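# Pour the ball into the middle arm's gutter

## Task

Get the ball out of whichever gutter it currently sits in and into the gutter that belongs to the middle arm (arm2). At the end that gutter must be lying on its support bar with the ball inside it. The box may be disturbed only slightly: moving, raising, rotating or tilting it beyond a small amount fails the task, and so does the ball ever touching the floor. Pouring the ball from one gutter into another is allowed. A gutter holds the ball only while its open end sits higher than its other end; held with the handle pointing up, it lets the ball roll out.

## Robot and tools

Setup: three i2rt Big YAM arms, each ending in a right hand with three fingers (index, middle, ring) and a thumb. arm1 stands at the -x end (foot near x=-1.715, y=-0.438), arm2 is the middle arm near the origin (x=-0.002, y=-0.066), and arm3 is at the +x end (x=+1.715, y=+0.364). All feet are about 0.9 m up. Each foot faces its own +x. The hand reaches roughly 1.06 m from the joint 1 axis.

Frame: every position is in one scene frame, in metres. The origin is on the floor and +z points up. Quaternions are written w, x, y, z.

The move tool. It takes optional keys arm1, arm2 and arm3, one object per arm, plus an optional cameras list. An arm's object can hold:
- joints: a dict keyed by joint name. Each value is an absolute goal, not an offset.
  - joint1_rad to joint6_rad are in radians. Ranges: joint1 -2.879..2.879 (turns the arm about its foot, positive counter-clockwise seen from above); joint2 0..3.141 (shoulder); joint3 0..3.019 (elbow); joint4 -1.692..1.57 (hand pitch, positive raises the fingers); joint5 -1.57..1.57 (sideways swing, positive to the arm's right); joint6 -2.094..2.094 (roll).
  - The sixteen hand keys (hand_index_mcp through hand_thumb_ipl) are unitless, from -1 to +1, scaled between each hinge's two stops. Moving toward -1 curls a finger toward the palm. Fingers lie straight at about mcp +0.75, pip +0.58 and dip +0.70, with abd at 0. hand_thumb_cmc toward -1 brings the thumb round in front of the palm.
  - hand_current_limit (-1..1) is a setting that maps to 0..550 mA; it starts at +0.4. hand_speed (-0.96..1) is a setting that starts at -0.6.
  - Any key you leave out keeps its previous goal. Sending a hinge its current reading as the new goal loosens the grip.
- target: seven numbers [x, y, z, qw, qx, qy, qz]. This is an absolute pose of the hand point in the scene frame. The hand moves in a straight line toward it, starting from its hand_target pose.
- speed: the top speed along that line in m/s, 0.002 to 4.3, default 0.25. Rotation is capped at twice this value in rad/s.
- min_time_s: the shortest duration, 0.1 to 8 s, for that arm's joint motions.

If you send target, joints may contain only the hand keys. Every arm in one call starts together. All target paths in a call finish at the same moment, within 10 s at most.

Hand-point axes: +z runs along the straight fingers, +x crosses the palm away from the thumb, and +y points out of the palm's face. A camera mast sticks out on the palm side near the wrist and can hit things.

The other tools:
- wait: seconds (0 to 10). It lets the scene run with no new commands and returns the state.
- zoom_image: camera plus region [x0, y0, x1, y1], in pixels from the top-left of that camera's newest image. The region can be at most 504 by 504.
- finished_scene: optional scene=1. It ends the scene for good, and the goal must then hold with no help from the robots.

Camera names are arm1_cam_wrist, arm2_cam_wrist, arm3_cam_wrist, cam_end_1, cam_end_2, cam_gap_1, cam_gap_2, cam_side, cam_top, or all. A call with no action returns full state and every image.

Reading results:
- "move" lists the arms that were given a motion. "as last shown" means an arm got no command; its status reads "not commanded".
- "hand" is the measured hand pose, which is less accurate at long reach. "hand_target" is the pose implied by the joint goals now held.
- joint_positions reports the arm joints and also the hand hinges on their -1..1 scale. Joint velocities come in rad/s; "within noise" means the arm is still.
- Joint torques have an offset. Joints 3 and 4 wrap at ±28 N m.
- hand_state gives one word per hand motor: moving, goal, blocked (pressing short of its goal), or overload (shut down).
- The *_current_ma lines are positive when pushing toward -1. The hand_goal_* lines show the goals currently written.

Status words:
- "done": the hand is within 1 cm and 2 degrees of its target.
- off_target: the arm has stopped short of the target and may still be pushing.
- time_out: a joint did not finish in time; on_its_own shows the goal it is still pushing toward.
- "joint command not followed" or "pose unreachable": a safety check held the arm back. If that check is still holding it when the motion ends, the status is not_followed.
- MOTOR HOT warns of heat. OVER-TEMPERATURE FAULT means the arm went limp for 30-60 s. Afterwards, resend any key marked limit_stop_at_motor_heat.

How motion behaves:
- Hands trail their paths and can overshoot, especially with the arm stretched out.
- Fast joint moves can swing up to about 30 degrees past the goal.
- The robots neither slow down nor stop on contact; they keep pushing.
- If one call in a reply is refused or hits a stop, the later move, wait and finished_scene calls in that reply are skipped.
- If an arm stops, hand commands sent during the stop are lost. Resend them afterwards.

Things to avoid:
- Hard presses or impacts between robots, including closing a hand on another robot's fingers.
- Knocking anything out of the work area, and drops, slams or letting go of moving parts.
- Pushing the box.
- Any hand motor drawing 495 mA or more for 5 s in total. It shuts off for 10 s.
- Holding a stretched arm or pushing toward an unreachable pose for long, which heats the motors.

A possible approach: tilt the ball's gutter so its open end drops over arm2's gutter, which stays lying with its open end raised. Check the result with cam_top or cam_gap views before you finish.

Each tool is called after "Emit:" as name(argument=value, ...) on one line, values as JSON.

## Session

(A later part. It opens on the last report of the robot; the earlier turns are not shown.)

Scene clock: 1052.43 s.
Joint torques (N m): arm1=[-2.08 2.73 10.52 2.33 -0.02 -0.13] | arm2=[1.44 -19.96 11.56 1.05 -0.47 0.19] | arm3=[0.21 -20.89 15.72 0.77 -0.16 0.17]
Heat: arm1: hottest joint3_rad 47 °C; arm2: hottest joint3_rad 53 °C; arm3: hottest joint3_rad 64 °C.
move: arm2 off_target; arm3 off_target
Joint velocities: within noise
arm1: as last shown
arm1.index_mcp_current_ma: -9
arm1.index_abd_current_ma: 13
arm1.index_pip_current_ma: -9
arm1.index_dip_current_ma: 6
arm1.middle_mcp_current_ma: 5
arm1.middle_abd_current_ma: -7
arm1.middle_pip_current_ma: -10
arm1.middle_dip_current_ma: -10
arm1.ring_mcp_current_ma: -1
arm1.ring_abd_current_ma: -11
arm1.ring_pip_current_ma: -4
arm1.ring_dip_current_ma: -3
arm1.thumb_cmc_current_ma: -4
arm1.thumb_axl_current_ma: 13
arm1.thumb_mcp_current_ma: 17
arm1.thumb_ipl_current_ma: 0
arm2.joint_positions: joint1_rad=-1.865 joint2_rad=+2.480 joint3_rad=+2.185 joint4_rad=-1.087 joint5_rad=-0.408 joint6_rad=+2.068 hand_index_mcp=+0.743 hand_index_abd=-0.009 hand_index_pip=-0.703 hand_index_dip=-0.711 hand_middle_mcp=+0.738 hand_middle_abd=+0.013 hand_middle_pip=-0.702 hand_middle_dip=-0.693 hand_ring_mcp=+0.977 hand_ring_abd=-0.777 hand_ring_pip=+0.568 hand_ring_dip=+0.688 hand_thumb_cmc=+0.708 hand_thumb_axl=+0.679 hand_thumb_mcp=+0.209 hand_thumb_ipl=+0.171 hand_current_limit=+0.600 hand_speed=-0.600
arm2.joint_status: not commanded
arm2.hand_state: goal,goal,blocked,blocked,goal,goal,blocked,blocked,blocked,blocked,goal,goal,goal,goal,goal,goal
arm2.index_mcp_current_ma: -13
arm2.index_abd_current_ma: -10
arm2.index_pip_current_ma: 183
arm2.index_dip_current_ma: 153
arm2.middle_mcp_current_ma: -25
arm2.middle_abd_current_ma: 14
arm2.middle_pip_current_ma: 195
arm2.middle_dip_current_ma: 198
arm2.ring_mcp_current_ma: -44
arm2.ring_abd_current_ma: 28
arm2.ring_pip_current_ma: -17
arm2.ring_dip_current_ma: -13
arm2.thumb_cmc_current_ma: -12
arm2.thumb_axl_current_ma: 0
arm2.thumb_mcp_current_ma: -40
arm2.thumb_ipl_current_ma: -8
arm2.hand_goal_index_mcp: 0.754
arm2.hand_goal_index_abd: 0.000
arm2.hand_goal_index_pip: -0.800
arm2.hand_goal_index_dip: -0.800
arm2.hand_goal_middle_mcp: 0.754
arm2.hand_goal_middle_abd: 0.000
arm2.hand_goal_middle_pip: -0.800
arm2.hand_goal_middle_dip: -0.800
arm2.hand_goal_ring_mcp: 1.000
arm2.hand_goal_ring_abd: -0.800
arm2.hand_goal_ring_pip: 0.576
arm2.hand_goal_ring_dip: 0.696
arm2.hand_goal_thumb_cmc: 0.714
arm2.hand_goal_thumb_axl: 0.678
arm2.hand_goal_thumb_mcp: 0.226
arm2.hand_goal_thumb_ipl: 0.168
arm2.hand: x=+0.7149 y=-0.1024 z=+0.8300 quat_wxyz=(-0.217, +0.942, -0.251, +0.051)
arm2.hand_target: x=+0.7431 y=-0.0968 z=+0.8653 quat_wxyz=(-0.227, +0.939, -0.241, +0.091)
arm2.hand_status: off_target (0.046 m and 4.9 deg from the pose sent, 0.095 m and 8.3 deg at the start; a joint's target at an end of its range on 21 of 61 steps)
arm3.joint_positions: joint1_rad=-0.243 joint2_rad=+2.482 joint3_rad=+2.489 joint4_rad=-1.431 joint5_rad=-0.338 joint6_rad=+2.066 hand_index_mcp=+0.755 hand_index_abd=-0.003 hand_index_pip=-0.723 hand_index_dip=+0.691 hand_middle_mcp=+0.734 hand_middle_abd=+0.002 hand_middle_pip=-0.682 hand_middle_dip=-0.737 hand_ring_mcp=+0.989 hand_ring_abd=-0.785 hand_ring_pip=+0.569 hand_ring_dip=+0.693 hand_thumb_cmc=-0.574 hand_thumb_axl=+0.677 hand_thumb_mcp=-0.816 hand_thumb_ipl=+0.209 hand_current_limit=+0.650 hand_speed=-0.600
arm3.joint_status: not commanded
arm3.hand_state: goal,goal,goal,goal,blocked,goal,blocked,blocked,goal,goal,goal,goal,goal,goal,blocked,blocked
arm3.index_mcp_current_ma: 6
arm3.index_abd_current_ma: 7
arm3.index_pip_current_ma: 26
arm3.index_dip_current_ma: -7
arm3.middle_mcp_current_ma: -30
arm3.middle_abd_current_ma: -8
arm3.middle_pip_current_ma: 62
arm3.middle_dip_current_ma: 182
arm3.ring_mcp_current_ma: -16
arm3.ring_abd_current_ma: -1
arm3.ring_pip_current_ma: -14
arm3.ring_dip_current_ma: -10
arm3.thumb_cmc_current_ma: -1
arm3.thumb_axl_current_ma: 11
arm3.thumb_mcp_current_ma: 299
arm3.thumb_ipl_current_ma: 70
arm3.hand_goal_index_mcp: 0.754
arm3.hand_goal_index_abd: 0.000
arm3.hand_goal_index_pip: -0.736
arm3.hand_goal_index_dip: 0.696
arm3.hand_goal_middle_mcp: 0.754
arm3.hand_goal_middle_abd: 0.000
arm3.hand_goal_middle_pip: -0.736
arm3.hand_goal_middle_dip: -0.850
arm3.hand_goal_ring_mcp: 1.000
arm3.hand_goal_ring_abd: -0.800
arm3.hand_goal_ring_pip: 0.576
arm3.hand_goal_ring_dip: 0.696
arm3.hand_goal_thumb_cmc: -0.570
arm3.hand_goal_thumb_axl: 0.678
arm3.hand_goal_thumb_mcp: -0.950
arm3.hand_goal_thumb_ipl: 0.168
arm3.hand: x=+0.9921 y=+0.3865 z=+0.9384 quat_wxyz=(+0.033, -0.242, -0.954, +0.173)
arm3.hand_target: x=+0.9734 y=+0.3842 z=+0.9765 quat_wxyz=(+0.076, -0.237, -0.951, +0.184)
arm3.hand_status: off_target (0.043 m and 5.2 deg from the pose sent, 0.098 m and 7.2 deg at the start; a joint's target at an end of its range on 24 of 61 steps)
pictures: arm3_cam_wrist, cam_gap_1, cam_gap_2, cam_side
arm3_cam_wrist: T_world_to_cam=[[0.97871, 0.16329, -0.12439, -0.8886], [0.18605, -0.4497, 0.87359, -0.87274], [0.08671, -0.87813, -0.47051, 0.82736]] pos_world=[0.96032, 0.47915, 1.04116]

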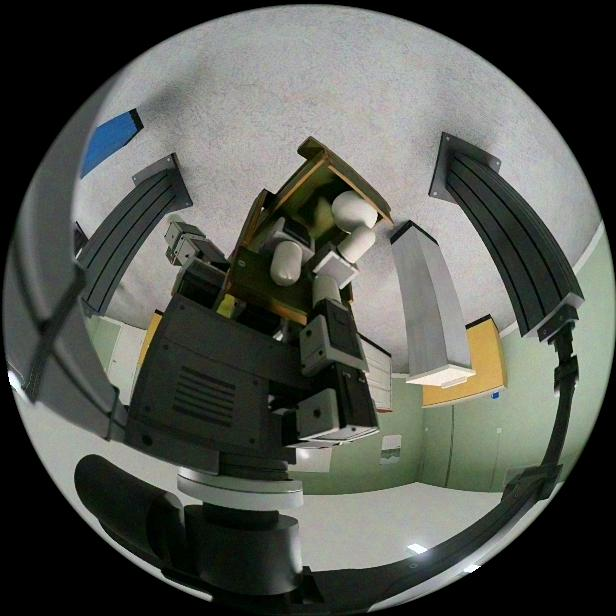

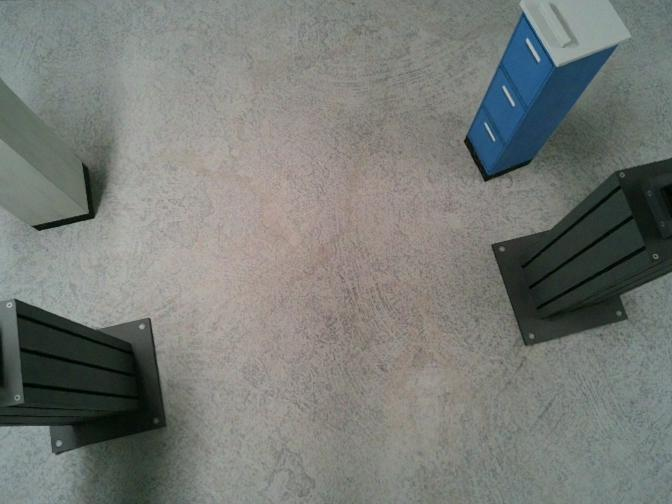

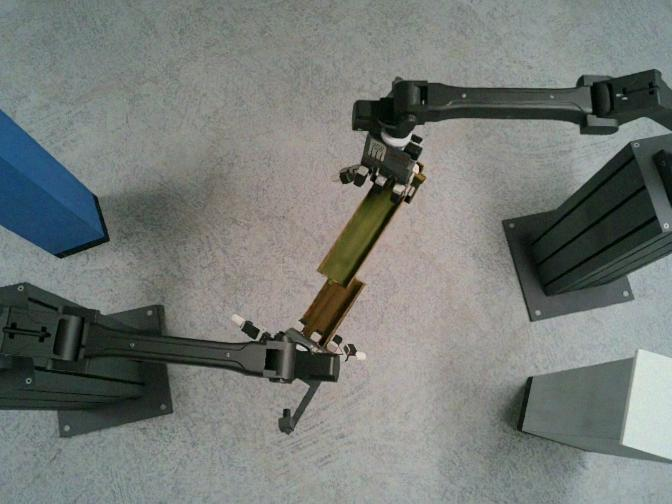

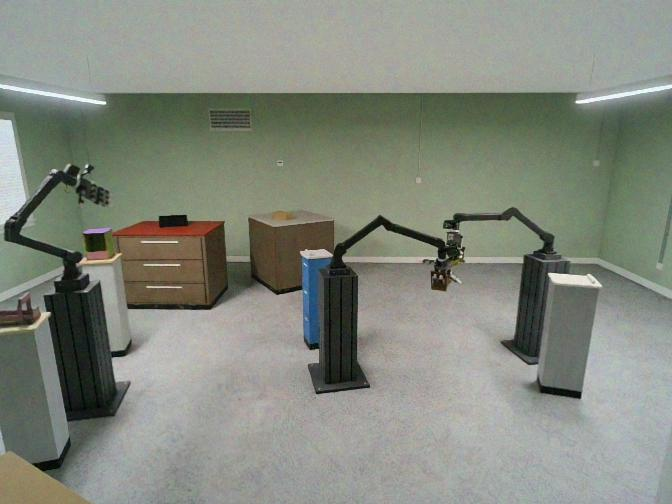

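Emit:
move(arm3={"target":[0.977,0.361,0.978,-0.0615,0.2400,0.9507,-0.1866],"speed":0.06}, cameras=["arm3_cam_wrist","cam_gap_2","cam_end_2","cam_end_1"])

Emit:
zoom_image(camera="cam_gap_2", region=[250, 150, 450, 400])

Emit:
zoom_image(camera="cam_end_2", region=[220, 160, 400, 320])

Emit:
zoom_image(camera="cam_end_1", region=[200, 100, 400, 260])

Scene clock: 1066.30 s.
Joint torques (N m): arm1=[-2.26 2.61 10.61 2.37 -0.05 -0.17] | arm2=[1.14 -20.01 11.52 1.1 -0.47 0.17] | arm3=[0.38 -20.01 16.24 0.13 -0.51 0.15]
Heat: arm1: hottest joint3_rad 47 °C; arm2: hottest joint3_rad 53 °C; arm3: hottest joint3_rad 64 °C.
move: arm3 off_target
Joint velocities: within noise
arm1, arm2: as last shown
arm1.index_mcp_current_ma: 5
arm1.index_abd_current_ma: -3
arm1.index_pip_current_ma: 3
arm1.index_dip_current_ma: 8
arm1.middle_mcp_current_ma: 11
arm1.middle_abd_current_ma: 2
arm1.middle_pip_current_ma: 10
arm1.middle_dip_current_ma: 2
arm1.ring_mcp_current_ma: 3
arm1.ring_abd_current_ma: 9
arm1.ring_pip_current_ma: 0
arm1.ring_dip_current_ma: 22
arm1.thumb_cmc_current_ma: -9
arm1.thumb_axl_current_ma: -4
arm1.thumb_ipl_current_ma: 15
arm2.joint_positions: joint1_rad=-1.865 joint2_rad=+2.480 joint3_rad=+2.186 joint4_rad=-1.087 joint5_rad=-0.408 joint6_rad=+2.068 hand_index_mcp=+0.743 hand_index_abd=-0.009 hand_index_pip=-0.703 hand_index_dip=-0.711 hand_middle_mcp=+0.738 hand_middle_abd=+0.013 hand_middle_pip=-0.702 hand_middle_dip=-0.693 hand_ring_mcp=+0.977 hand_ring_abd=-0.777 hand_ring_pip=+0.568 hand_ring_dip=+0.688 hand_thumb_cmc=+0.708 hand_thumb_axl=+0.679 hand_thumb_mcp=+0.209 hand_thumb_ipl=+0.171 hand_current_limit=+0.600 hand_speed=-0.600
arm2.index_mcp_current_ma: -12
arm2.index_abd_current_ma: -6
arm2.index_pip_current_ma: 175
arm2.middle_mcp_current_ma: -35
arm2.middle_abd_current_ma: -3
arm2.middle_pip_current_ma: 182
arm2.middle_dip_current_ma: 177
arm2.ring_mcp_current_ma: -48
arm2.ring_abd_current_ma: 22
arm2.ring_pip_current_ma: -5
arm2.ring_dip_current_ma: -9
arm2.thumb_cmc_current_ma: -13
arm2.thumb_axl_current_ma: -8
arm2.thumb_mcp_current_ma: -33
arm2.thumb_ipl_current_ma: 11
arm2.hand: x=+0.7153 y=-0.1024 z=+0.8304 quat_wxyz=(-0.217, +0.942, -0.250, +0.051)
arm2.hand_target: x=+0.7431 y=-0.0968 z=+0.8653 quat_wxyz=(-0.227, +0.939, -0.241, +0.092)
arm3.joint_positions: joint1_rad=-0.214 joint2_rad=+2.482 joint3_rad=+2.489 joint4_rad=-1.442 joint5_rad=-0.346 joint6_rad=+2.066 hand_index_mcp=+0.754 hand_index_abd=-0.003 hand_index_pip=-0.723 hand_index_dip=+0.693 hand_middle_mcp=+0.734 hand_middle_abd=+0.002 hand_middle_pip=-0.682 hand_middle_dip=-0.737 hand_ring_mcp=+0.989 hand_ring_abd=-0.785 hand_ring_pip=+0.569 hand_ring_dip=+0.693 hand_thumb_cmc=-0.574 hand_thumb_axl=+0.677 hand_thumb_mcp=-0.816 hand_thumb_ipl=+0.209 hand_current_limit=+0.650 hand_speed=-0.600
arm3.joint_status: not commanded
arm3.hand_state: goal,goal,goal,goal,blocked,goal,blocked,blocked,goal,goal,goal,goal,goal,goal,blocked,blocked
arm3.index_mcp_current_ma: 7
arm3.index_abd_current_ma: 5
arm3.index_pip_current_ma: 24
arm3.index_dip_current_ma: -10
arm3.middle_mcp_current_ma: -28
arm3.middle_abd_current_ma: -6
arm3.middle_pip_current_ma: 59
arm3.middle_dip_current_ma: 178
arm3.ring_mcp_current_ma: -18
arm3.ring_abd_current_ma: -1
arm3.ring_pip_current_ma: -19
arm3.ring_dip_current_ma: -6
arm3.thumb_cmc_current_ma: 2
arm3.thumb_axl_current_ma: 1
arm3.thumb_mcp_current_ma: 295
arm3.thumb_ipl_current_ma: 77
arm3.hand_goal_index_mcp: 0.754
arm3.hand_goal_index_abd: 0.000
arm3.hand_goal_index_pip: -0.736
arm3.hand_goal_index_dip: 0.696
arm3.hand_goal_middle_mcp: 0.754
arm3.hand_goal_middle_abd: 0.000
arm3.hand_goal_middle_pip: -0.736
arm3.hand_goal_middle_dip: -0.850
arm3.hand_goal_ring_mcp: 1.000
arm3.hand_goal_ring_abd: -0.800
arm3.hand_goal_ring_pip: 0.576
arm3.hand_goal_ring_dip: 0.696
arm3.hand_goal_thumb_cmc: -0.570
arm3.hand_goal_thumb_axl: 0.678
arm3.hand_goal_thumb_mcp: -0.950
arm3.hand_goal_thumb_ipl: 0.168
arm3.hand: x=+0.9947 y=+0.3640 z=+0.9383 quat_wxyz=(+0.023, -0.229, -0.957, +0.176)
arm3.hand_target: x=+0.9793 y=+0.3613 z=+0.9781 quat_wxyz=(+0.060, -0.226, -0.954, +0.189)
arm3.hand_status: off_target (0.044 m and 4.8 deg from the pose sent, 0.049 m and 3.7 deg at the start; a joint's target at an end of its range on 34 of 34 steps)
pictures: arm3_cam_wrist, cam_end_1, cam_end_2, cam_gap_2
arm3_cam_wrist: T_world_to_cam=[[0.97477, 0.19164, -0.11439, -0.90336], [0.1891, -0.43692, 0.8794, -0.89636], [0.11855, -0.87885, -0.46214, 0.76811]] pos_world=[0.95902, 0.45654, 1.03989]

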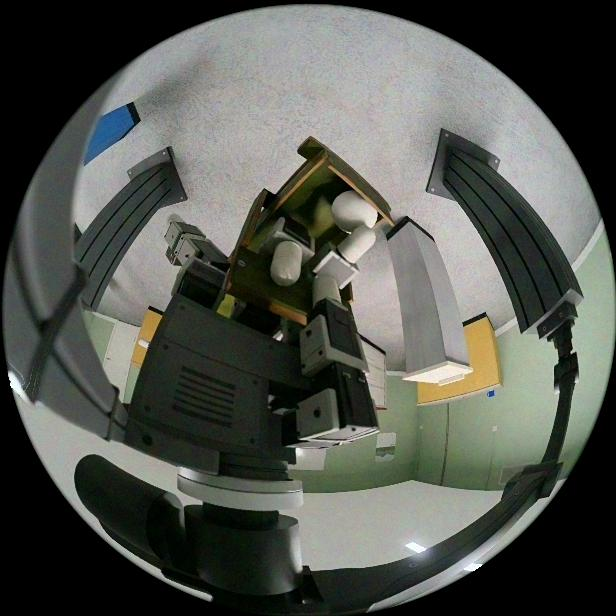

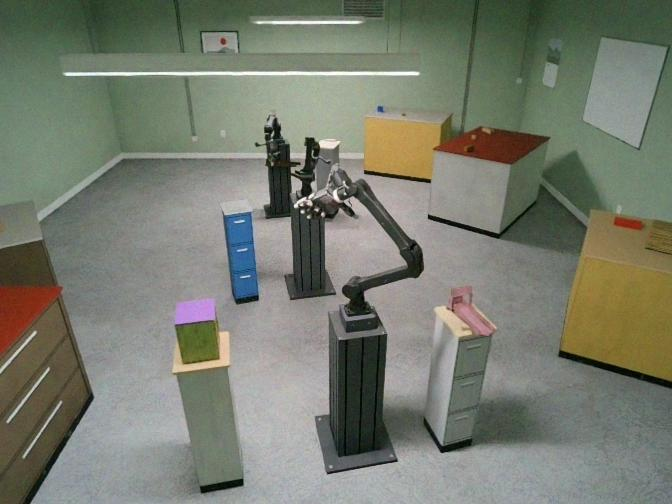

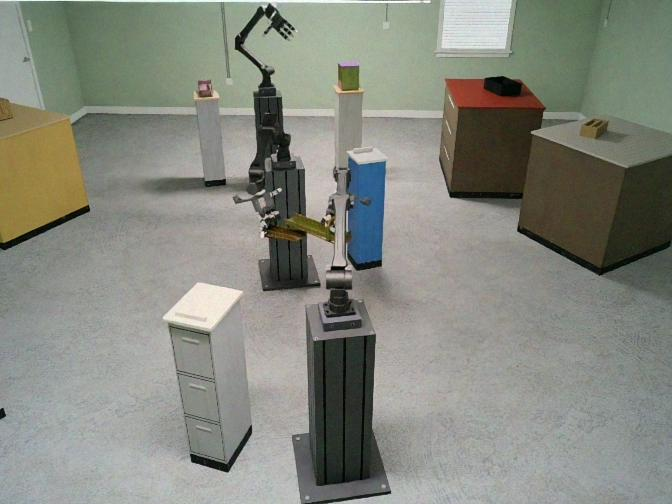

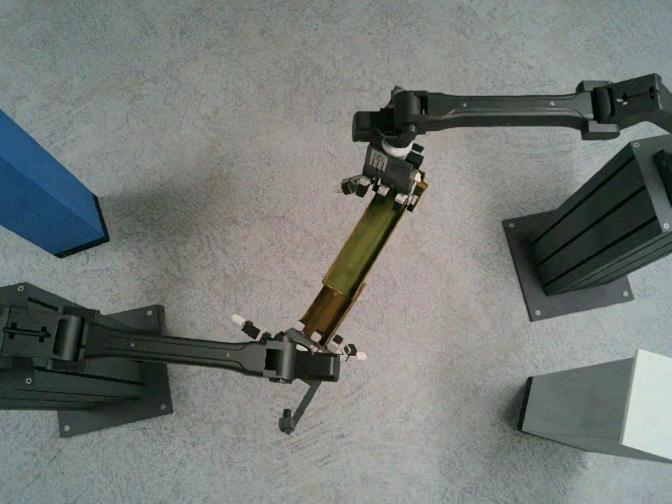

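Scaled by 2.016 from the camera's image (finer frame: 960x720).

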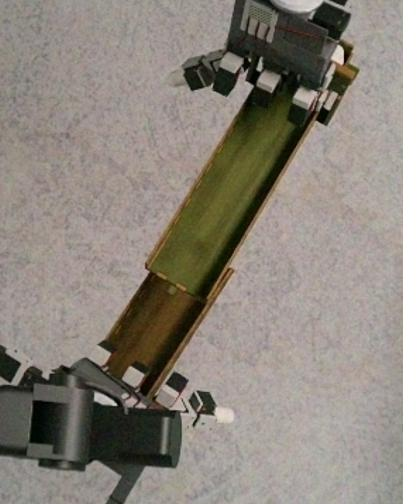

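Scaled by 2.800 from the camera's image (finer frame: 960x720).

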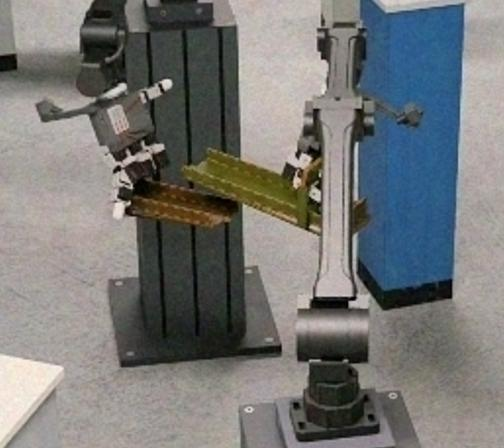

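Scaled by 2.520 from the camera's image (finer frame: 960x720).

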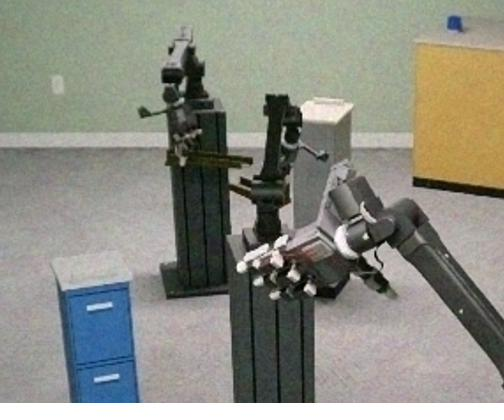

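Emit:
zoom_image(camera="cam_end_2", region=[255, 200, 355, 250])

Emit:
zoom_image(camera="arm3_cam_wrist", region=[220, 120, 420, 320])

Scaled by 5.040 from the camera's image (finer frame: 960x720).

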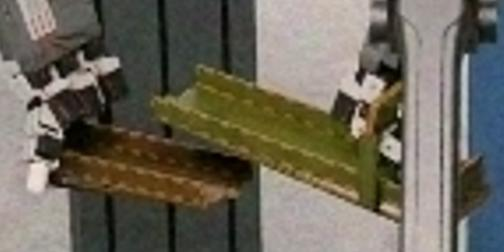

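Scaled by 2.520 from the camera's image (finer frame: 880x880).

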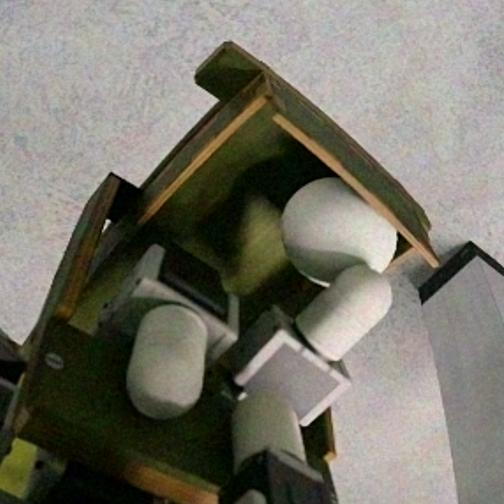

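Emit:
move(arm3={"target":[0.966,0.369,1.0,-0.0615,0.2400,0.9507,-0.1866],"speed":0.05}, cameras=["arm3_cam_wrist","cam_gap_2","cam_end_2"])

Emit:
zoom_image(camera="cam_gap_2", region=[290, 240, 390, 340])

Emit:
zoom_image(camera="cam_end_2", region=[255, 190, 355, 250])

Scene clock: 1124.07 s.
Joint torques (N m): arm1=[-2.32 2.67 10.67 2.36 -0.01 -0.17] | arm2=[1.2 -19.9 11.55 1.09 -0.48 0.17] | arm3=[-0.67 -20.31 16.61 0.08 -0.42 0.17]
Heat: arm1: hottest joint3_rad 48 °C; arm2: hottest joint3_rad 54 °C; arm3: hottest joint3_rad 66 °C.
move: arm3 off_target
Joint velocities: within noise
arm1, arm2: as last shown
arm1.index_mcp_current_ma: -17
arm1.index_abd_current_ma: 2
arm1.index_pip_current_ma: -18
arm1.middle_abd_current_ma: 15
arm1.middle_pip_current_ma: -2
arm1.middle_dip_current_ma: 7
arm1.ring_mcp_current_ma: 6
arm1.ring_abd_current_ma: -9
arm1.ring_pip_current_ma: -4
arm1.ring_dip_current_ma: 2
arm1.thumb_axl_current_ma: 27
arm1.thumb_mcp_current_ma: 8
arm1.thumb_ipl_current_ma: 1
arm2.index_mcp_current_ma: -13
arm2.index_abd_current_ma: -5
arm2.index_pip_current_ma: 187
arm2.middle_mcp_current_ma: -32
arm2.middle_abd_current_ma: 6
arm2.middle_pip_current_ma: 188
arm2.middle_dip_current_ma: 181
arm2.ring_mcp_current_ma: -43
arm2.ring_abd_current_ma: 21
arm2.ring_pip_current_ma: -3
arm2.ring_dip_current_ma: -2
arm2.thumb_cmc_current_ma: -14
arm2.thumb_axl_current_ma: -9
arm2.thumb_mcp_current_ma: -31
arm2.thumb_ipl_current_ma: -2
arm3.joint_positions: joint1_rad=-0.215 joint2_rad=+2.617 joint3_rad=+2.817 joint4_rad=-1.625 joint5_rad=-0.346 joint6_rad=+2.066 hand_index_mcp=+0.752 hand_index_abd=-0.003 hand_index_pip=-0.723 hand_index_dip=+0.695 hand_middle_mcp=+0.734 hand_middle_abd=+0.002 hand_middle_pip=-0.682 hand_middle_dip=-0.737 hand_ring_mcp=+0.989 hand_ring_abd=-0.785 hand_ring_pip=+0.569 hand_ring_dip=+0.693 hand_thumb_cmc=-0.574 hand_thumb_axl=+0.677 hand_thumb_mcp=-0.816 hand_thumb_ipl=+0.209 hand_current_limit=+0.650 hand_speed=-0.600
arm3.joint_status: not commanded
arm3.hand_state: goal,goal,goal,goal,blocked,goal,blocked,blocked,goal,goal,goal,goal,goal,goal,blocked,blocked
arm3.index_mcp_current_ma: -2
arm3.index_abd_current_ma: 2
arm3.index_pip_current_ma: 18
arm3.index_dip_current_ma: -5
arm3.middle_mcp_current_ma: -31
arm3.middle_abd_current_ma: -9
arm3.middle_pip_current_ma: 61
arm3.middle_dip_current_ma: 179
arm3.ring_mcp_current_ma: -17
arm3.ring_abd_current_ma: -3
arm3.ring_pip_current_ma: -17
arm3.ring_dip_current_ma: -4
arm3.thumb_cmc_current_ma: 1
arm3.thumb_axl_current_ma: 0
arm3.thumb_mcp_current_ma: 299
arm3.thumb_ipl_current_ma: 75
arm3.hand_goal_index_mcp: 0.754
arm3.hand_goal_index_abd: 0.000
arm3.hand_goal_index_pip: -0.736
arm3.hand_goal_index_dip: 0.696
arm3.hand_goal_middle_mcp: 0.754
arm3.hand_goal_middle_abd: 0.000
arm3.hand_goal_middle_pip: -0.736
arm3.hand_goal_middle_dip: -0.850
arm3.hand_goal_ring_mcp: 1.000
arm3.hand_goal_ring_abd: -0.800
arm3.hand_goal_ring_pip: 0.576
arm3.hand_goal_ring_dip: 0.696
arm3.hand_goal_thumb_cmc: -0.570
arm3.hand_goal_thumb_axl: 0.678
arm3.hand_goal_thumb_mcp: -0.950
arm3.hand_goal_thumb_ipl: 0.168
arm3.hand: x=+0.9786 y=+0.3645 z=+0.9639 quat_wxyz=(+0.028, -0.228, -0.957, +0.177)
arm3.hand_target: x=+0.9683 y=+0.3692 z=+1.0000 quat_wxyz=(+0.065, -0.230, -0.952, +0.189)
arm3.hand_status: off_target (0.038 m and 4.2 deg from the pose sent, 0.068 m and 4.8 deg at the start; a joint's target at an end of its range on 66 of 66 steps)
pictures: arm3_cam_wrist, cam_end_2, cam_gap_2
arm3_cam_wrist: T_world_to_cam=[[0.97379, 0.19026, -0.12467, -0.87345], [0.19773, -0.43714, 0.87739, -0.92203], [0.11243, -0.87904, -0.4633, 0.78941]] pos_world=[0.94411, 0.45705, 1.06582]

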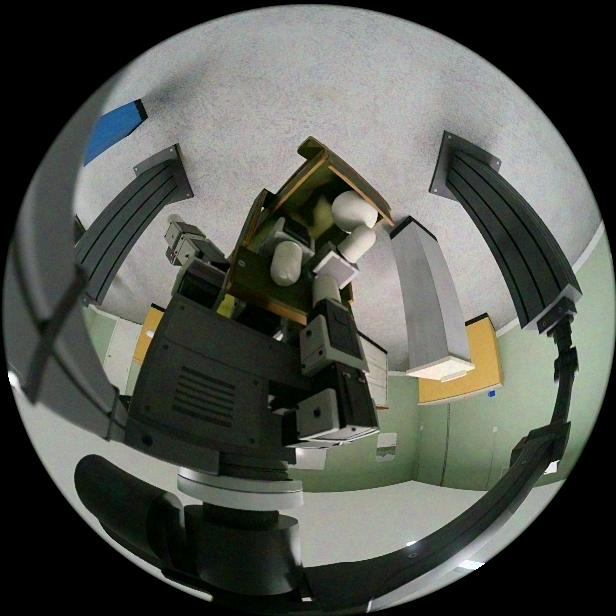

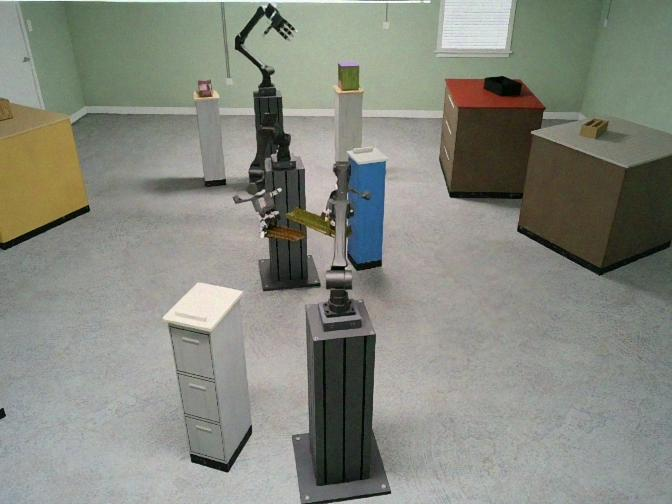

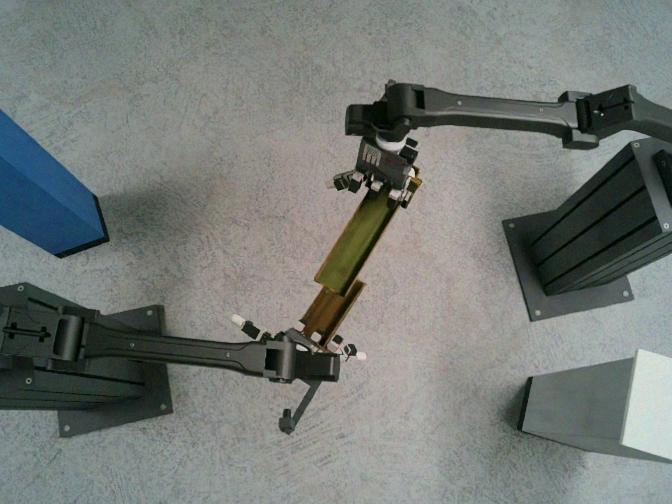

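Scaled by 5.040 from the camera's image (finer frame: 960x720).

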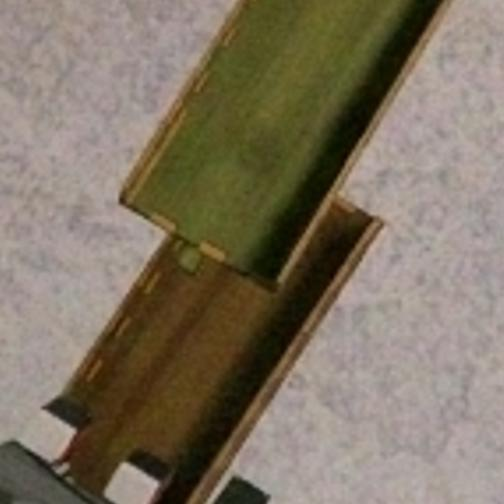

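Scaled by 5.040 from the camera's image (finer frame: 960x720).

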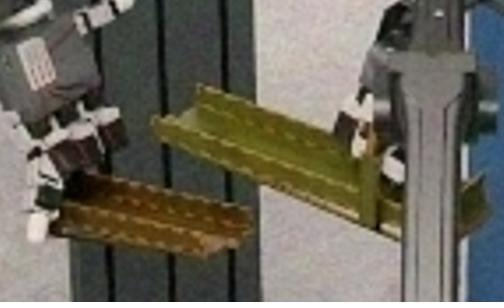

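Emit:
move(cameras=["cam_gap_2","arm2_cam_wrist","cam_end_2"])

Emit:
zoom_image(camera="cam_gap_2", region=[280, 230, 400, 350])

Emit:
zoom_image(camera="arm2_cam_wrist", region=[200, 200, 500, 500])

Scene clock: 1148.10 s.
Joint torques (N m): arm1=[-2.2 2.32 10.45 2.24 -0.03 -0.15] | arm2=[1.2 -19.9 11.54 1.05 -0.48 0.18] | arm3=[-0.38 -20.25 16.34 0.17 -0.43 0.14]
Heat: arm1: hottest joint3_rad 48 °C; arm2: hottest joint3_rad 54 °C; arm3: hottest joint3_rad 59 °C.
Joint velocities: within noise
arm1.joint_positions: joint1_rad=+0.864 joint2_rad=+0.529 joint3_rad=+1.326 joint4_rad=-1.322 joint5_rad=+0.060 joint6_rad=+1.059 hand_index_mcp=+0.755 hand_index_abd=+0.000 hand_index_pip=+0.577 hand_index_dip=+0.696 hand_middle_mcp=+0.756 hand_middle_abd=+0.000 hand_middle_pip=+0.577 hand_middle_dip=+0.696 hand_ring_mcp=+0.756 hand_ring_abd=+0.000 hand_ring_pip=+0.577 hand_ring_dip=+0.696 hand_thumb_cmc=+0.716 hand_thumb_axl=+0.677 hand_thumb_mcp=+0.226 hand_thumb_ipl=+0.168 hand_current_limit=+0.400 hand_speed=-0.600
arm1.joint_status: not commanded
arm1.hand_state: goal,goal,goal,goal,goal,goal,goal,goal,goal,goal,goal,goal,goal,goal,goal,goal
arm1.index_mcp_current_ma: -19
arm1.index_abd_current_ma: -16
arm1.index_pip_current_ma: -17
arm1.index_dip_current_ma: 14
arm1.middle_mcp_current_ma: 0
arm1.middle_abd_current_ma: 8
arm1.middle_pip_current_ma: 5
arm1.middle_dip_current_ma: 0
arm1.ring_mcp_current_ma: -1
arm1.ring_abd_current_ma: -13
arm1.ring_pip_current_ma: -19
arm1.ring_dip_current_ma: 4
arm1.thumb_cmc_current_ma: -3
arm1.thumb_axl_current_ma: -2
arm1.thumb_mcp_current_ma: 16
arm1.thumb_ipl_current_ma: 27
arm1.hand_goal_index_mcp: 0.754
arm1.hand_goal_index_abd: 0.000
arm1.hand_goal_index_pip: 0.576
arm1.hand_goal_index_dip: 0.696
arm1.hand_goal_middle_mcp: 0.754
arm1.hand_goal_middle_abd: 0.000
arm1.hand_goal_middle_pip: 0.576
arm1.hand_goal_middle_dip: 0.696
arm1.hand_goal_ring_mcp: 0.754
arm1.hand_goal_ring_abd: 0.000
arm1.hand_goal_ring_pip: 0.576
arm1.hand_goal_ring_dip: 0.696
arm1.hand_goal_thumb_cmc: 0.714
arm1.hand_goal_thumb_axl: 0.678
arm1.hand_goal_thumb_mcp: 0.226
arm1.hand_goal_thumb_ipl: 0.168
arm1.hand: x=-1.5225 y=-0.2909 z=+1.4702 quat_wxyz=(-0.116, +0.620, +0.608, +0.482) (m; scene frame)
arm1.hand_target: x=-1.5239 y=-0.2937 z=+1.4811 quat_wxyz=(-0.119, +0.616, +0.603, +0.493) (m; scene frame)
arm1.hand_status: not commanded
arm2.joint_positions: joint1_rad=-1.865 joint2_rad=+2.480 joint3_rad=+2.186 joint4_rad=-1.087 joint5_rad=-0.408 joint6_rad=+2.068 hand_index_mcp=+0.743 hand_index_abd=-0.009 hand_index_pip=-0.703 hand_index_dip=-0.711 hand_middle_mcp=+0.738 hand_middle_abd=+0.013 hand_middle_pip=-0.702 hand_middle_dip=-0.693 hand_ring_mcp=+0.977 hand_ring_abd=-0.777 hand_ring_pip=+0.568 hand_ring_dip=+0.688 hand_thumb_cmc=+0.708 hand_thumb_axl=+0.679 hand_thumb_mcp=+0.209 hand_thumb_ipl=+0.171 hand_current_limit=+0.600 hand_speed=-0.600
arm2.joint_status: not commanded
arm2.hand_state: goal,goal,blocked,blocked,goal,goal,blocked,blocked,blocked,blocked,goal,goal,goal,goal,goal,goal
arm2.index_mcp_current_ma: -7
arm2.index_abd_current_ma: -10
arm2.index_pip_current_ma: 183
arm2.index_dip_current_ma: 149
arm2.middle_mcp_current_ma: -32
arm2.middle_abd_current_ma: 11
arm2.middle_pip_current_ma: 192
arm2.middle_dip_current_ma: 198
arm2.ring_mcp_current_ma: -41
arm2.ring_abd_current_ma: 17
arm2.ring_pip_current_ma: -4
arm2.ring_dip_current_ma: -5
arm2.thumb_cmc_current_ma: -20
arm2.thumb_axl_current_ma: -1
arm2.thumb_mcp_current_ma: -28
arm2.thumb_ipl_current_ma: 9
arm2.hand_goal_index_mcp: 0.754
arm2.hand_goal_index_abd: 0.000
arm2.hand_goal_index_pip: -0.800
arm2.hand_goal_index_dip: -0.800
arm2.hand_goal_middle_mcp: 0.754
arm2.hand_goal_middle_abd: 0.000
arm2.hand_goal_middle_pip: -0.800
arm2.hand_goal_middle_dip: -0.800
arm2.hand_goal_ring_mcp: 1.000
arm2.hand_goal_ring_abd: -0.800
arm2.hand_goal_ring_pip: 0.576
arm2.hand_goal_ring_dip: 0.696
arm2.hand_goal_thumb_cmc: 0.714
arm2.hand_goal_thumb_axl: 0.678
arm2.hand_goal_thumb_mcp: 0.226
arm2.hand_goal_thumb_ipl: 0.168
arm2.hand: x=+0.7153 y=-0.1024 z=+0.8304 quat_wxyz=(-0.217, +0.942, -0.250, +0.051) (m; scene frame)
arm2.hand_target: x=+0.7431 y=-0.0968 z=+0.8653 quat_wxyz=(-0.227, +0.939, -0.241, +0.092) (m; scene frame)
arm2.hand_status: not commanded
arm3.joint_positions: joint1_rad=-0.215 joint2_rad=+2.618 joint3_rad=+2.817 joint4_rad=-1.625 joint5_rad=-0.346 joint6_rad=+2.066 hand_index_mcp=+0.752 hand_index_abd=-0.003 hand_index_pip=-0.723 hand_index_dip=+0.695 hand_middle_mcp=+0.734 hand_middle_abd=+0.002 hand_middle_pip=-0.682 hand_middle_dip=-0.737 hand_ring_mcp=+0.989 hand_ring_abd=-0.785 hand_ring_pip=+0.569 hand_ring_dip=+0.693 hand_thumb_cmc=-0.574 hand_thumb_axl=+0.677 hand_thumb_mcp=-0.816 hand_thumb_ipl=+0.209 hand_current_limit=+0.650 hand_speed=-0.600
arm3.joint_status: not commanded
arm3.hand_state: goal,goal,goal,goal,blocked,goal,blocked,blocked,goal,goal,goal,goal,goal,goal,blocked,blocked
arm3.index_mcp_current_ma: -4
arm3.index_abd_current_ma: 4
arm3.index_pip_current_ma: 25
arm3.index_dip_current_ma: 2
arm3.middle_mcp_current_ma: -36
arm3.middle_abd_current_ma: -9
arm3.middle_pip_current_ma: 65
arm3.middle_dip_current_ma: 179
arm3.ring_mcp_current_ma: -14
arm3.ring_abd_current_ma: 3
arm3.ring_pip_current_ma: -20
arm3.ring_dip_current_ma: -2
arm3.thumb_cmc_current_ma: 1
arm3.thumb_axl_current_ma: 6
arm3.thumb_mcp_current_ma: 299
arm3.thumb_ipl_current_ma: 79
arm3.hand_goal_index_mcp: 0.754
arm3.hand_goal_index_abd: 0.000
arm3.hand_goal_index_pip: -0.736
arm3.hand_goal_index_dip: 0.696
arm3.hand_goal_middle_mcp: 0.754
arm3.hand_goal_middle_abd: 0.000
arm3.hand_goal_middle_pip: -0.736
arm3.hand_goal_middle_dip: -0.850
arm3.hand_goal_ring_mcp: 1.000
arm3.hand_goal_ring_abd: -0.800
arm3.hand_goal_ring_pip: 0.576
arm3.hand_goal_ring_dip: 0.696
arm3.hand_goal_thumb_cmc: -0.570
arm3.hand_goal_thumb_axl: 0.678
arm3.hand_goal_thumb_mcp: -0.950
arm3.hand_goal_thumb_ipl: 0.168
arm3.hand: x=+0.9787 y=+0.3645 z=+0.9634 quat_wxyz=(+0.028, -0.229, -0.957, +0.177) (m; scene frame)
arm3.hand_target: x=+0.9683 y=+0.3692 z=+0.9999 quat_wxyz=(+0.065, -0.230, -0.952, +0.189) (m; scene frame)
arm3.hand_status: off_target (0.039 m and 4.3 deg from the pose sent, 0.068 m and 4.8 deg at the start; a joint's target at an end of its range on 66 of 66 steps)
pictures: arm2_cam_wrist, cam_end_2, cam_gap_2
camera_calibration:
arm2_cam_wrist: T_world_to_cam=[[-0.96278, -0.13189, -0.23591, 0.89618], [-0.26747, 0.33955, 0.90176, -0.57045], [-0.03883, 0.9313, -0.36219, 0.55073]] pos_world=[0.73164, -0.201, 0.92529]

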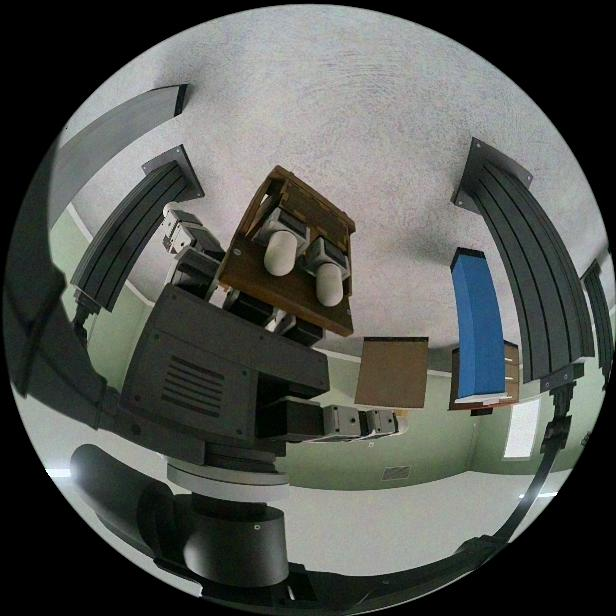

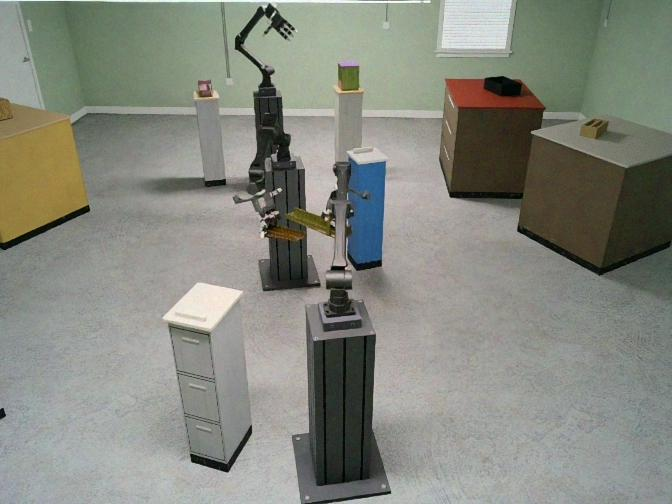

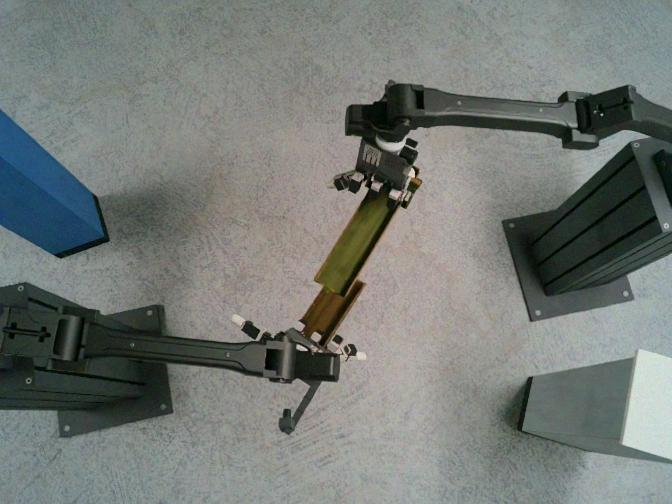

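Scaled by 4.200 from the camera's image (finer frame: 960x720).

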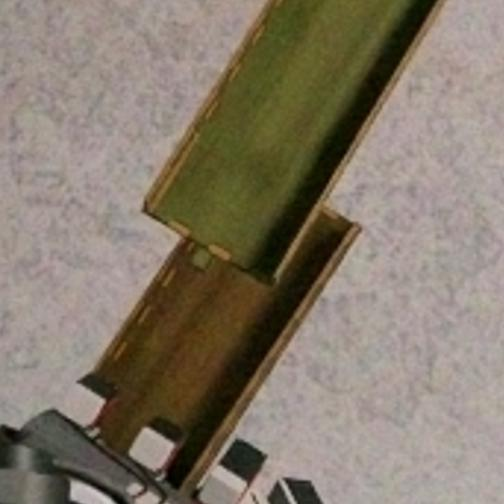

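Scaled by 1.680 from the camera's image (finer frame: 880x880).

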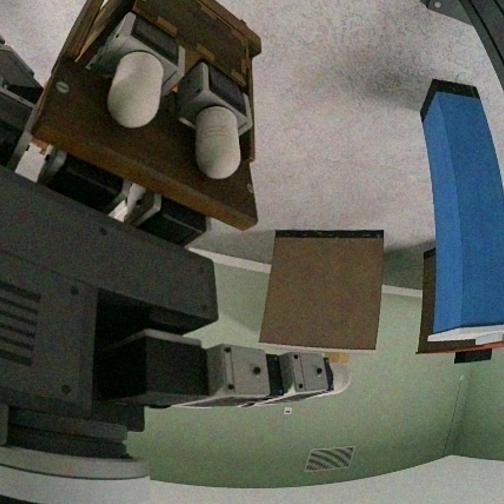

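Emit:
move(cameras=["arm3_cam_wrist","cam_end_2","cam_gap_2"])

Emit:
zoom_image(camera="arm3_cam_wrist", region=[150, 150, 450, 450])

Emit:
zoom_image(camera="cam_end_2", region=[240, 180, 360, 270])

Emit:
zoom_image(camera="cam_gap_2", region=[330, 150, 430, 250])

Scene clock: 1161.97 s.
Joint torques (N m): arm1=[-2.32 2.55 10.71 2.21 -0.04 -0.17] | arm2=[1.14 -19.96 11.54 1.05 -0.48 0.17] | arm3=[-0.85 -20.37 16.35 0.25 -0.44 0.18]
Heat: arm1: hottest joint3_rad 48 °C; arm2: hottest joint3_rad 54 °C; arm3: hottest joint3_rad 58 °C.
Joint velocities: within noise
arm1.joint_positions: joint1_rad=+0.864 joint2_rad=+0.529 joint3_rad=+1.326 joint4_rad=-1.322 joint5_rad=+0.060 joint6_rad=+1.059 hand_index_mcp=+0.755 hand_index_abd=+0.000 hand_index_pip=+0.577 hand_index_dip=+0.696 hand_middle_mcp=+0.756 hand_middle_abd=+0.000 hand_middle_pip=+0.577 hand_middle_dip=+0.696 hand_ring_mcp=+0.756 hand_ring_abd=+0.000 hand_ring_pip=+0.577 hand_ring_dip=+0.696 hand_thumb_cmc=+0.716 hand_thumb_axl=+0.677 hand_thumb_mcp=+0.226 hand_thumb_ipl=+0.168 hand_current_limit=+0.400 hand_speed=-0.600
arm1.joint_status: not commanded
arm1.hand_state: goal,goal,goal,goal,goal,goal,goal,goal,goal,goal,goal,goal,goal,goal,goal,goal
arm1.index_mcp_current_ma: 3
arm1.index_abd_current_ma: -8
arm1.index_pip_current_ma: -18
arm1.index_dip_current_ma: 10
arm1.middle_mcp_current_ma: 9
arm1.middle_abd_current_ma: 3
arm1.middle_pip_current_ma: 11
arm1.middle_dip_current_ma: -6
arm1.ring_mcp_current_ma: 2
arm1.ring_abd_current_ma: 3
arm1.ring_pip_current_ma: -8
arm1.ring_dip_current_ma: -12
arm1.thumb_cmc_current_ma: -20
arm1.thumb_axl_current_ma: -1
arm1.thumb_mcp_current_ma: -10
arm1.thumb_ipl_current_ma: 26
arm1.hand_goal_index_mcp: 0.754
arm1.hand_goal_index_abd: 0.000
arm1.hand_goal_index_pip: 0.576
arm1.hand_goal_index_dip: 0.696
arm1.hand_goal_middle_mcp: 0.754
arm1.hand_goal_middle_abd: 0.000
arm1.hand_goal_middle_pip: 0.576
arm1.hand_goal_middle_dip: 0.696
arm1.hand_goal_ring_mcp: 0.754
arm1.hand_goal_ring_abd: 0.000
arm1.hand_goal_ring_pip: 0.576
arm1.hand_goal_ring_dip: 0.696
arm1.hand_goal_thumb_cmc: 0.714
arm1.hand_goal_thumb_axl: 0.678
arm1.hand_goal_thumb_mcp: 0.226
arm1.hand_goal_thumb_ipl: 0.168
arm1.hand: x=-1.5225 y=-0.2909 z=+1.4702 quat_wxyz=(-0.116, +0.620, +0.608, +0.482) (m; scene frame)
arm1.hand_target: x=-1.5239 y=-0.2937 z=+1.4811 quat_wxyz=(-0.119, +0.616, +0.603, +0.493) (m; scene frame)
arm1.hand_status: not commanded
arm2.joint_positions: joint1_rad=-1.865 joint2_rad=+2.480 joint3_rad=+2.186 joint4_rad=-1.087 joint5_rad=-0.408 joint6_rad=+2.068 hand_index_mcp=+0.743 hand_index_abd=-0.009 hand_index_pip=-0.703 hand_index_dip=-0.711 hand_middle_mcp=+0.738 hand_middle_abd=+0.013 hand_middle_pip=-0.702 hand_middle_dip=-0.693 hand_ring_mcp=+0.977 hand_ring_abd=-0.777 hand_ring_pip=+0.568 hand_ring_dip=+0.688 hand_thumb_cmc=+0.708 hand_thumb_axl=+0.679 hand_thumb_mcp=+0.209 hand_thumb_ipl=+0.171 hand_current_limit=+0.600 hand_speed=-0.600
arm2.joint_status: not commanded
arm2.hand_state: goal,goal,blocked,blocked,goal,goal,blocked,blocked,blocked,blocked,goal,goal,goal,goal,goal,goal
arm2.index_mcp_current_ma: -16
arm2.index_abd_current_ma: -2
arm2.index_pip_current_ma: 174
arm2.index_dip_current_ma: 167
arm2.middle_mcp_current_ma: -29
arm2.middle_abd_current_ma: 18
arm2.middle_pip_current_ma: 185
arm2.middle_dip_current_ma: 190
arm2.ring_mcp_current_ma: -36
arm2.ring_abd_current_ma: 20
arm2.ring_pip_current_ma: 0
arm2.ring_dip_current_ma: -7
arm2.thumb_cmc_current_ma: -17
arm2.thumb_axl_current_ma: -8
arm2.thumb_mcp_current_ma: -32
arm2.thumb_ipl_current_ma: 1
arm2.hand_goal_index_mcp: 0.754
arm2.hand_goal_index_abd: 0.000
arm2.hand_goal_index_pip: -0.800
arm2.hand_goal_index_dip: -0.800
arm2.hand_goal_middle_mcp: 0.754
arm2.hand_goal_middle_abd: 0.000
arm2.hand_goal_middle_pip: -0.800
arm2.hand_goal_middle_dip: -0.800
arm2.hand_goal_ring_mcp: 1.000
arm2.hand_goal_ring_abd: -0.800
arm2.hand_goal_ring_pip: 0.576
arm2.hand_goal_ring_dip: 0.696
arm2.hand_goal_thumb_cmc: 0.714
arm2.hand_goal_thumb_axl: 0.678
arm2.hand_goal_thumb_mcp: 0.226
arm2.hand_goal_thumb_ipl: 0.168
arm2.hand: x=+0.7153 y=-0.1024 z=+0.8304 quat_wxyz=(-0.217, +0.942, -0.250, +0.051) (m; scene frame)
arm2.hand_target: x=+0.7431 y=-0.0968 z=+0.8653 quat_wxyz=(-0.227, +0.939, -0.241, +0.092) (m; scene frame)
arm2.hand_status: not commanded
arm3.joint_positions: joint1_rad=-0.215 joint2_rad=+2.618 joint3_rad=+2.817 joint4_rad=-1.625 joint5_rad=-0.346 joint6_rad=+2.066 hand_index_mcp=+0.752 hand_index_abd=-0.003 hand_index_pip=-0.723 hand_index_dip=+0.695 hand_middle_mcp=+0.734 hand_middle_abd=+0.002 hand_middle_pip=-0.682 hand_middle_dip=-0.737 hand_ring_mcp=+0.989 hand_ring_abd=-0.785 hand_ring_pip=+0.569 hand_ring_dip=+0.693 hand_thumb_cmc=-0.574 hand_thumb_axl=+0.677 hand_thumb_mcp=-0.816 hand_thumb_ipl=+0.209 hand_current_limit=+0.650 hand_speed=-0.600
arm3.joint_status: not commanded
arm3.hand_state: goal,goal,goal,goal,blocked,goal,blocked,blocked,goal,goal,goal,goal,goal,goal,blocked,blocked
arm3.index_mcp_current_ma: 1
arm3.index_abd_current_ma: 5
arm3.index_pip_current_ma: 26
arm3.index_dip_current_ma: 1
arm3.middle_mcp_current_ma: -27
arm3.middle_abd_current_ma: -3
arm3.middle_pip_current_ma: 65
arm3.middle_dip_current_ma: 176
arm3.ring_mcp_current_ma: -15
arm3.ring_abd_current_ma: 0
arm3.ring_pip_current_ma: -18
arm3.ring_dip_current_ma: -8
arm3.thumb_cmc_current_ma: 4
arm3.thumb_axl_current_ma: 1
arm3.thumb_mcp_current_ma: 286
arm3.thumb_ipl_current_ma: 78
arm3.hand_goal_index_mcp: 0.754
arm3.hand_goal_index_abd: 0.000
arm3.hand_goal_index_pip: -0.736
arm3.hand_goal_index_dip: 0.696
arm3.hand_goal_middle_mcp: 0.754
arm3.hand_goal_middle_abd: 0.000
arm3.hand_goal_middle_pip: -0.736
arm3.hand_goal_middle_dip: -0.850
arm3.hand_goal_ring_mcp: 1.000
arm3.hand_goal_ring_abd: -0.800
arm3.hand_goal_ring_pip: 0.576
arm3.hand_goal_ring_dip: 0.696
arm3.hand_goal_thumb_cmc: -0.570
arm3.hand_goal_thumb_axl: 0.678
arm3.hand_goal_thumb_mcp: -0.950
arm3.hand_goal_thumb_ipl: 0.168
arm3.hand: x=+0.9787 y=+0.3645 z=+0.9634 quat_wxyz=(+0.028, -0.229, -0.957, +0.177) (m; scene frame)
arm3.hand_target: x=+0.9683 y=+0.3692 z=+0.9999 quat_wxyz=(+0.065, -0.230, -0.952, +0.189) (m; scene frame)
arm3.hand_status: off_target (0.039 m and 4.3 deg from the pose sent, 0.068 m and 4.8 deg at the start; a joint's target at an end of its range on 66 of 66 steps)
pictures: arm3_cam_wrist, cam_end_2, cam_gap_2
camera_calibration:
arm3_cam_wrist: T_world_to_cam=[[0.97393, 0.19023, -0.12356, -0.87482], [0.19673, -0.43715, 0.87761, -0.92087], [0.11293, -0.87904, -0.46318, 0.78857]] pos_world=[0.94412, 0.45705, 1.06532]

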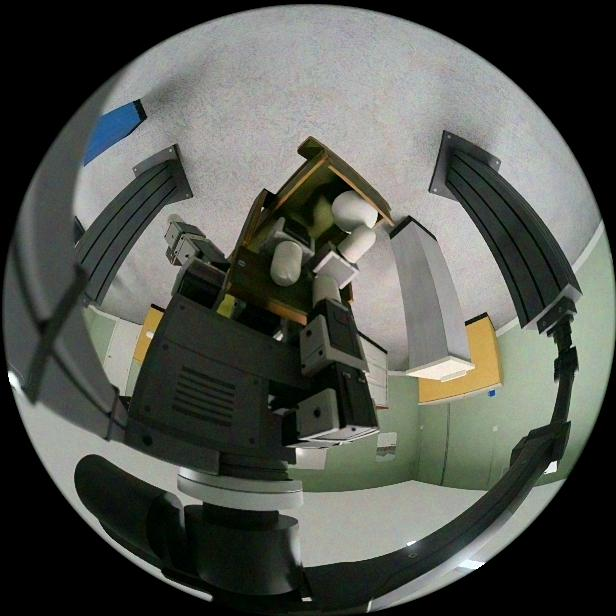

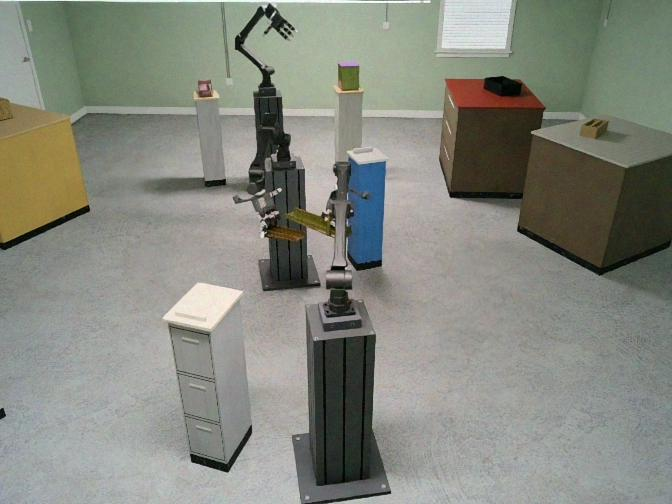

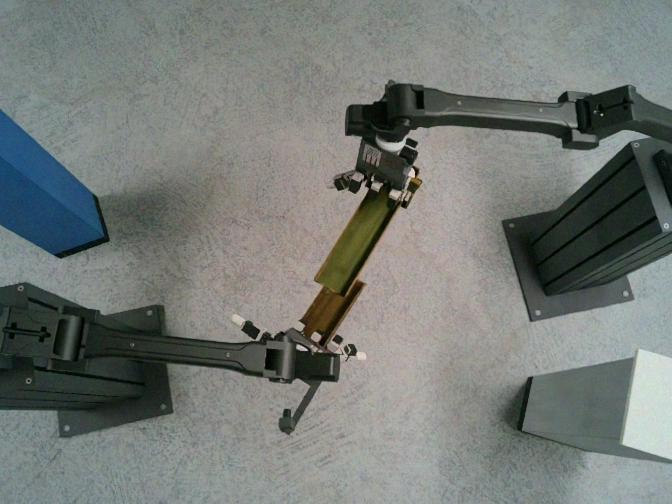

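Scaled by 1.680 from the camera's image (finer frame: 880x880).

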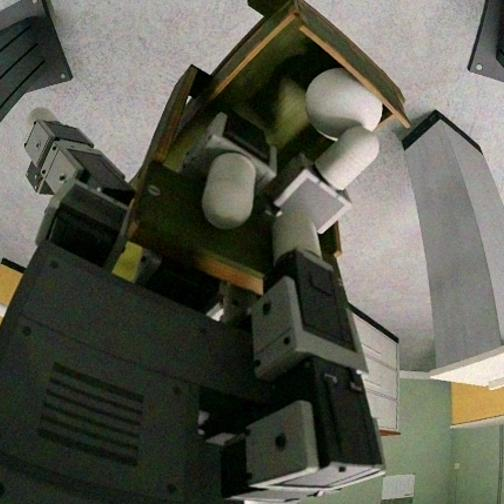

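Scaled by 4.200 from the camera's image (finer frame: 960x720).

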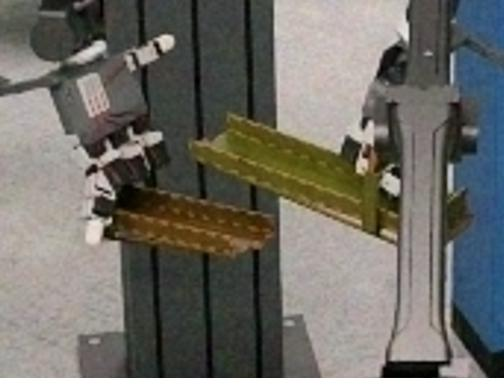

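Scaled by 5.040 from the camera's image (finer frame: 960x720).

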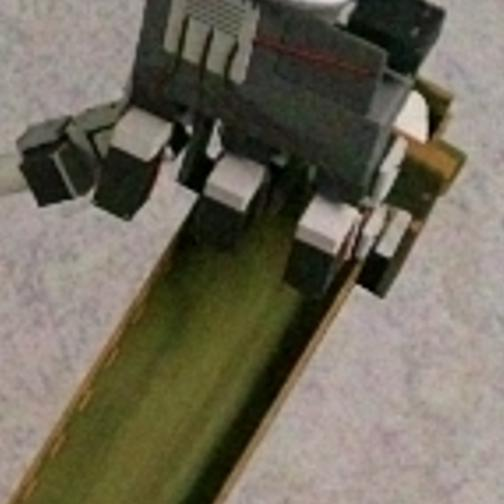

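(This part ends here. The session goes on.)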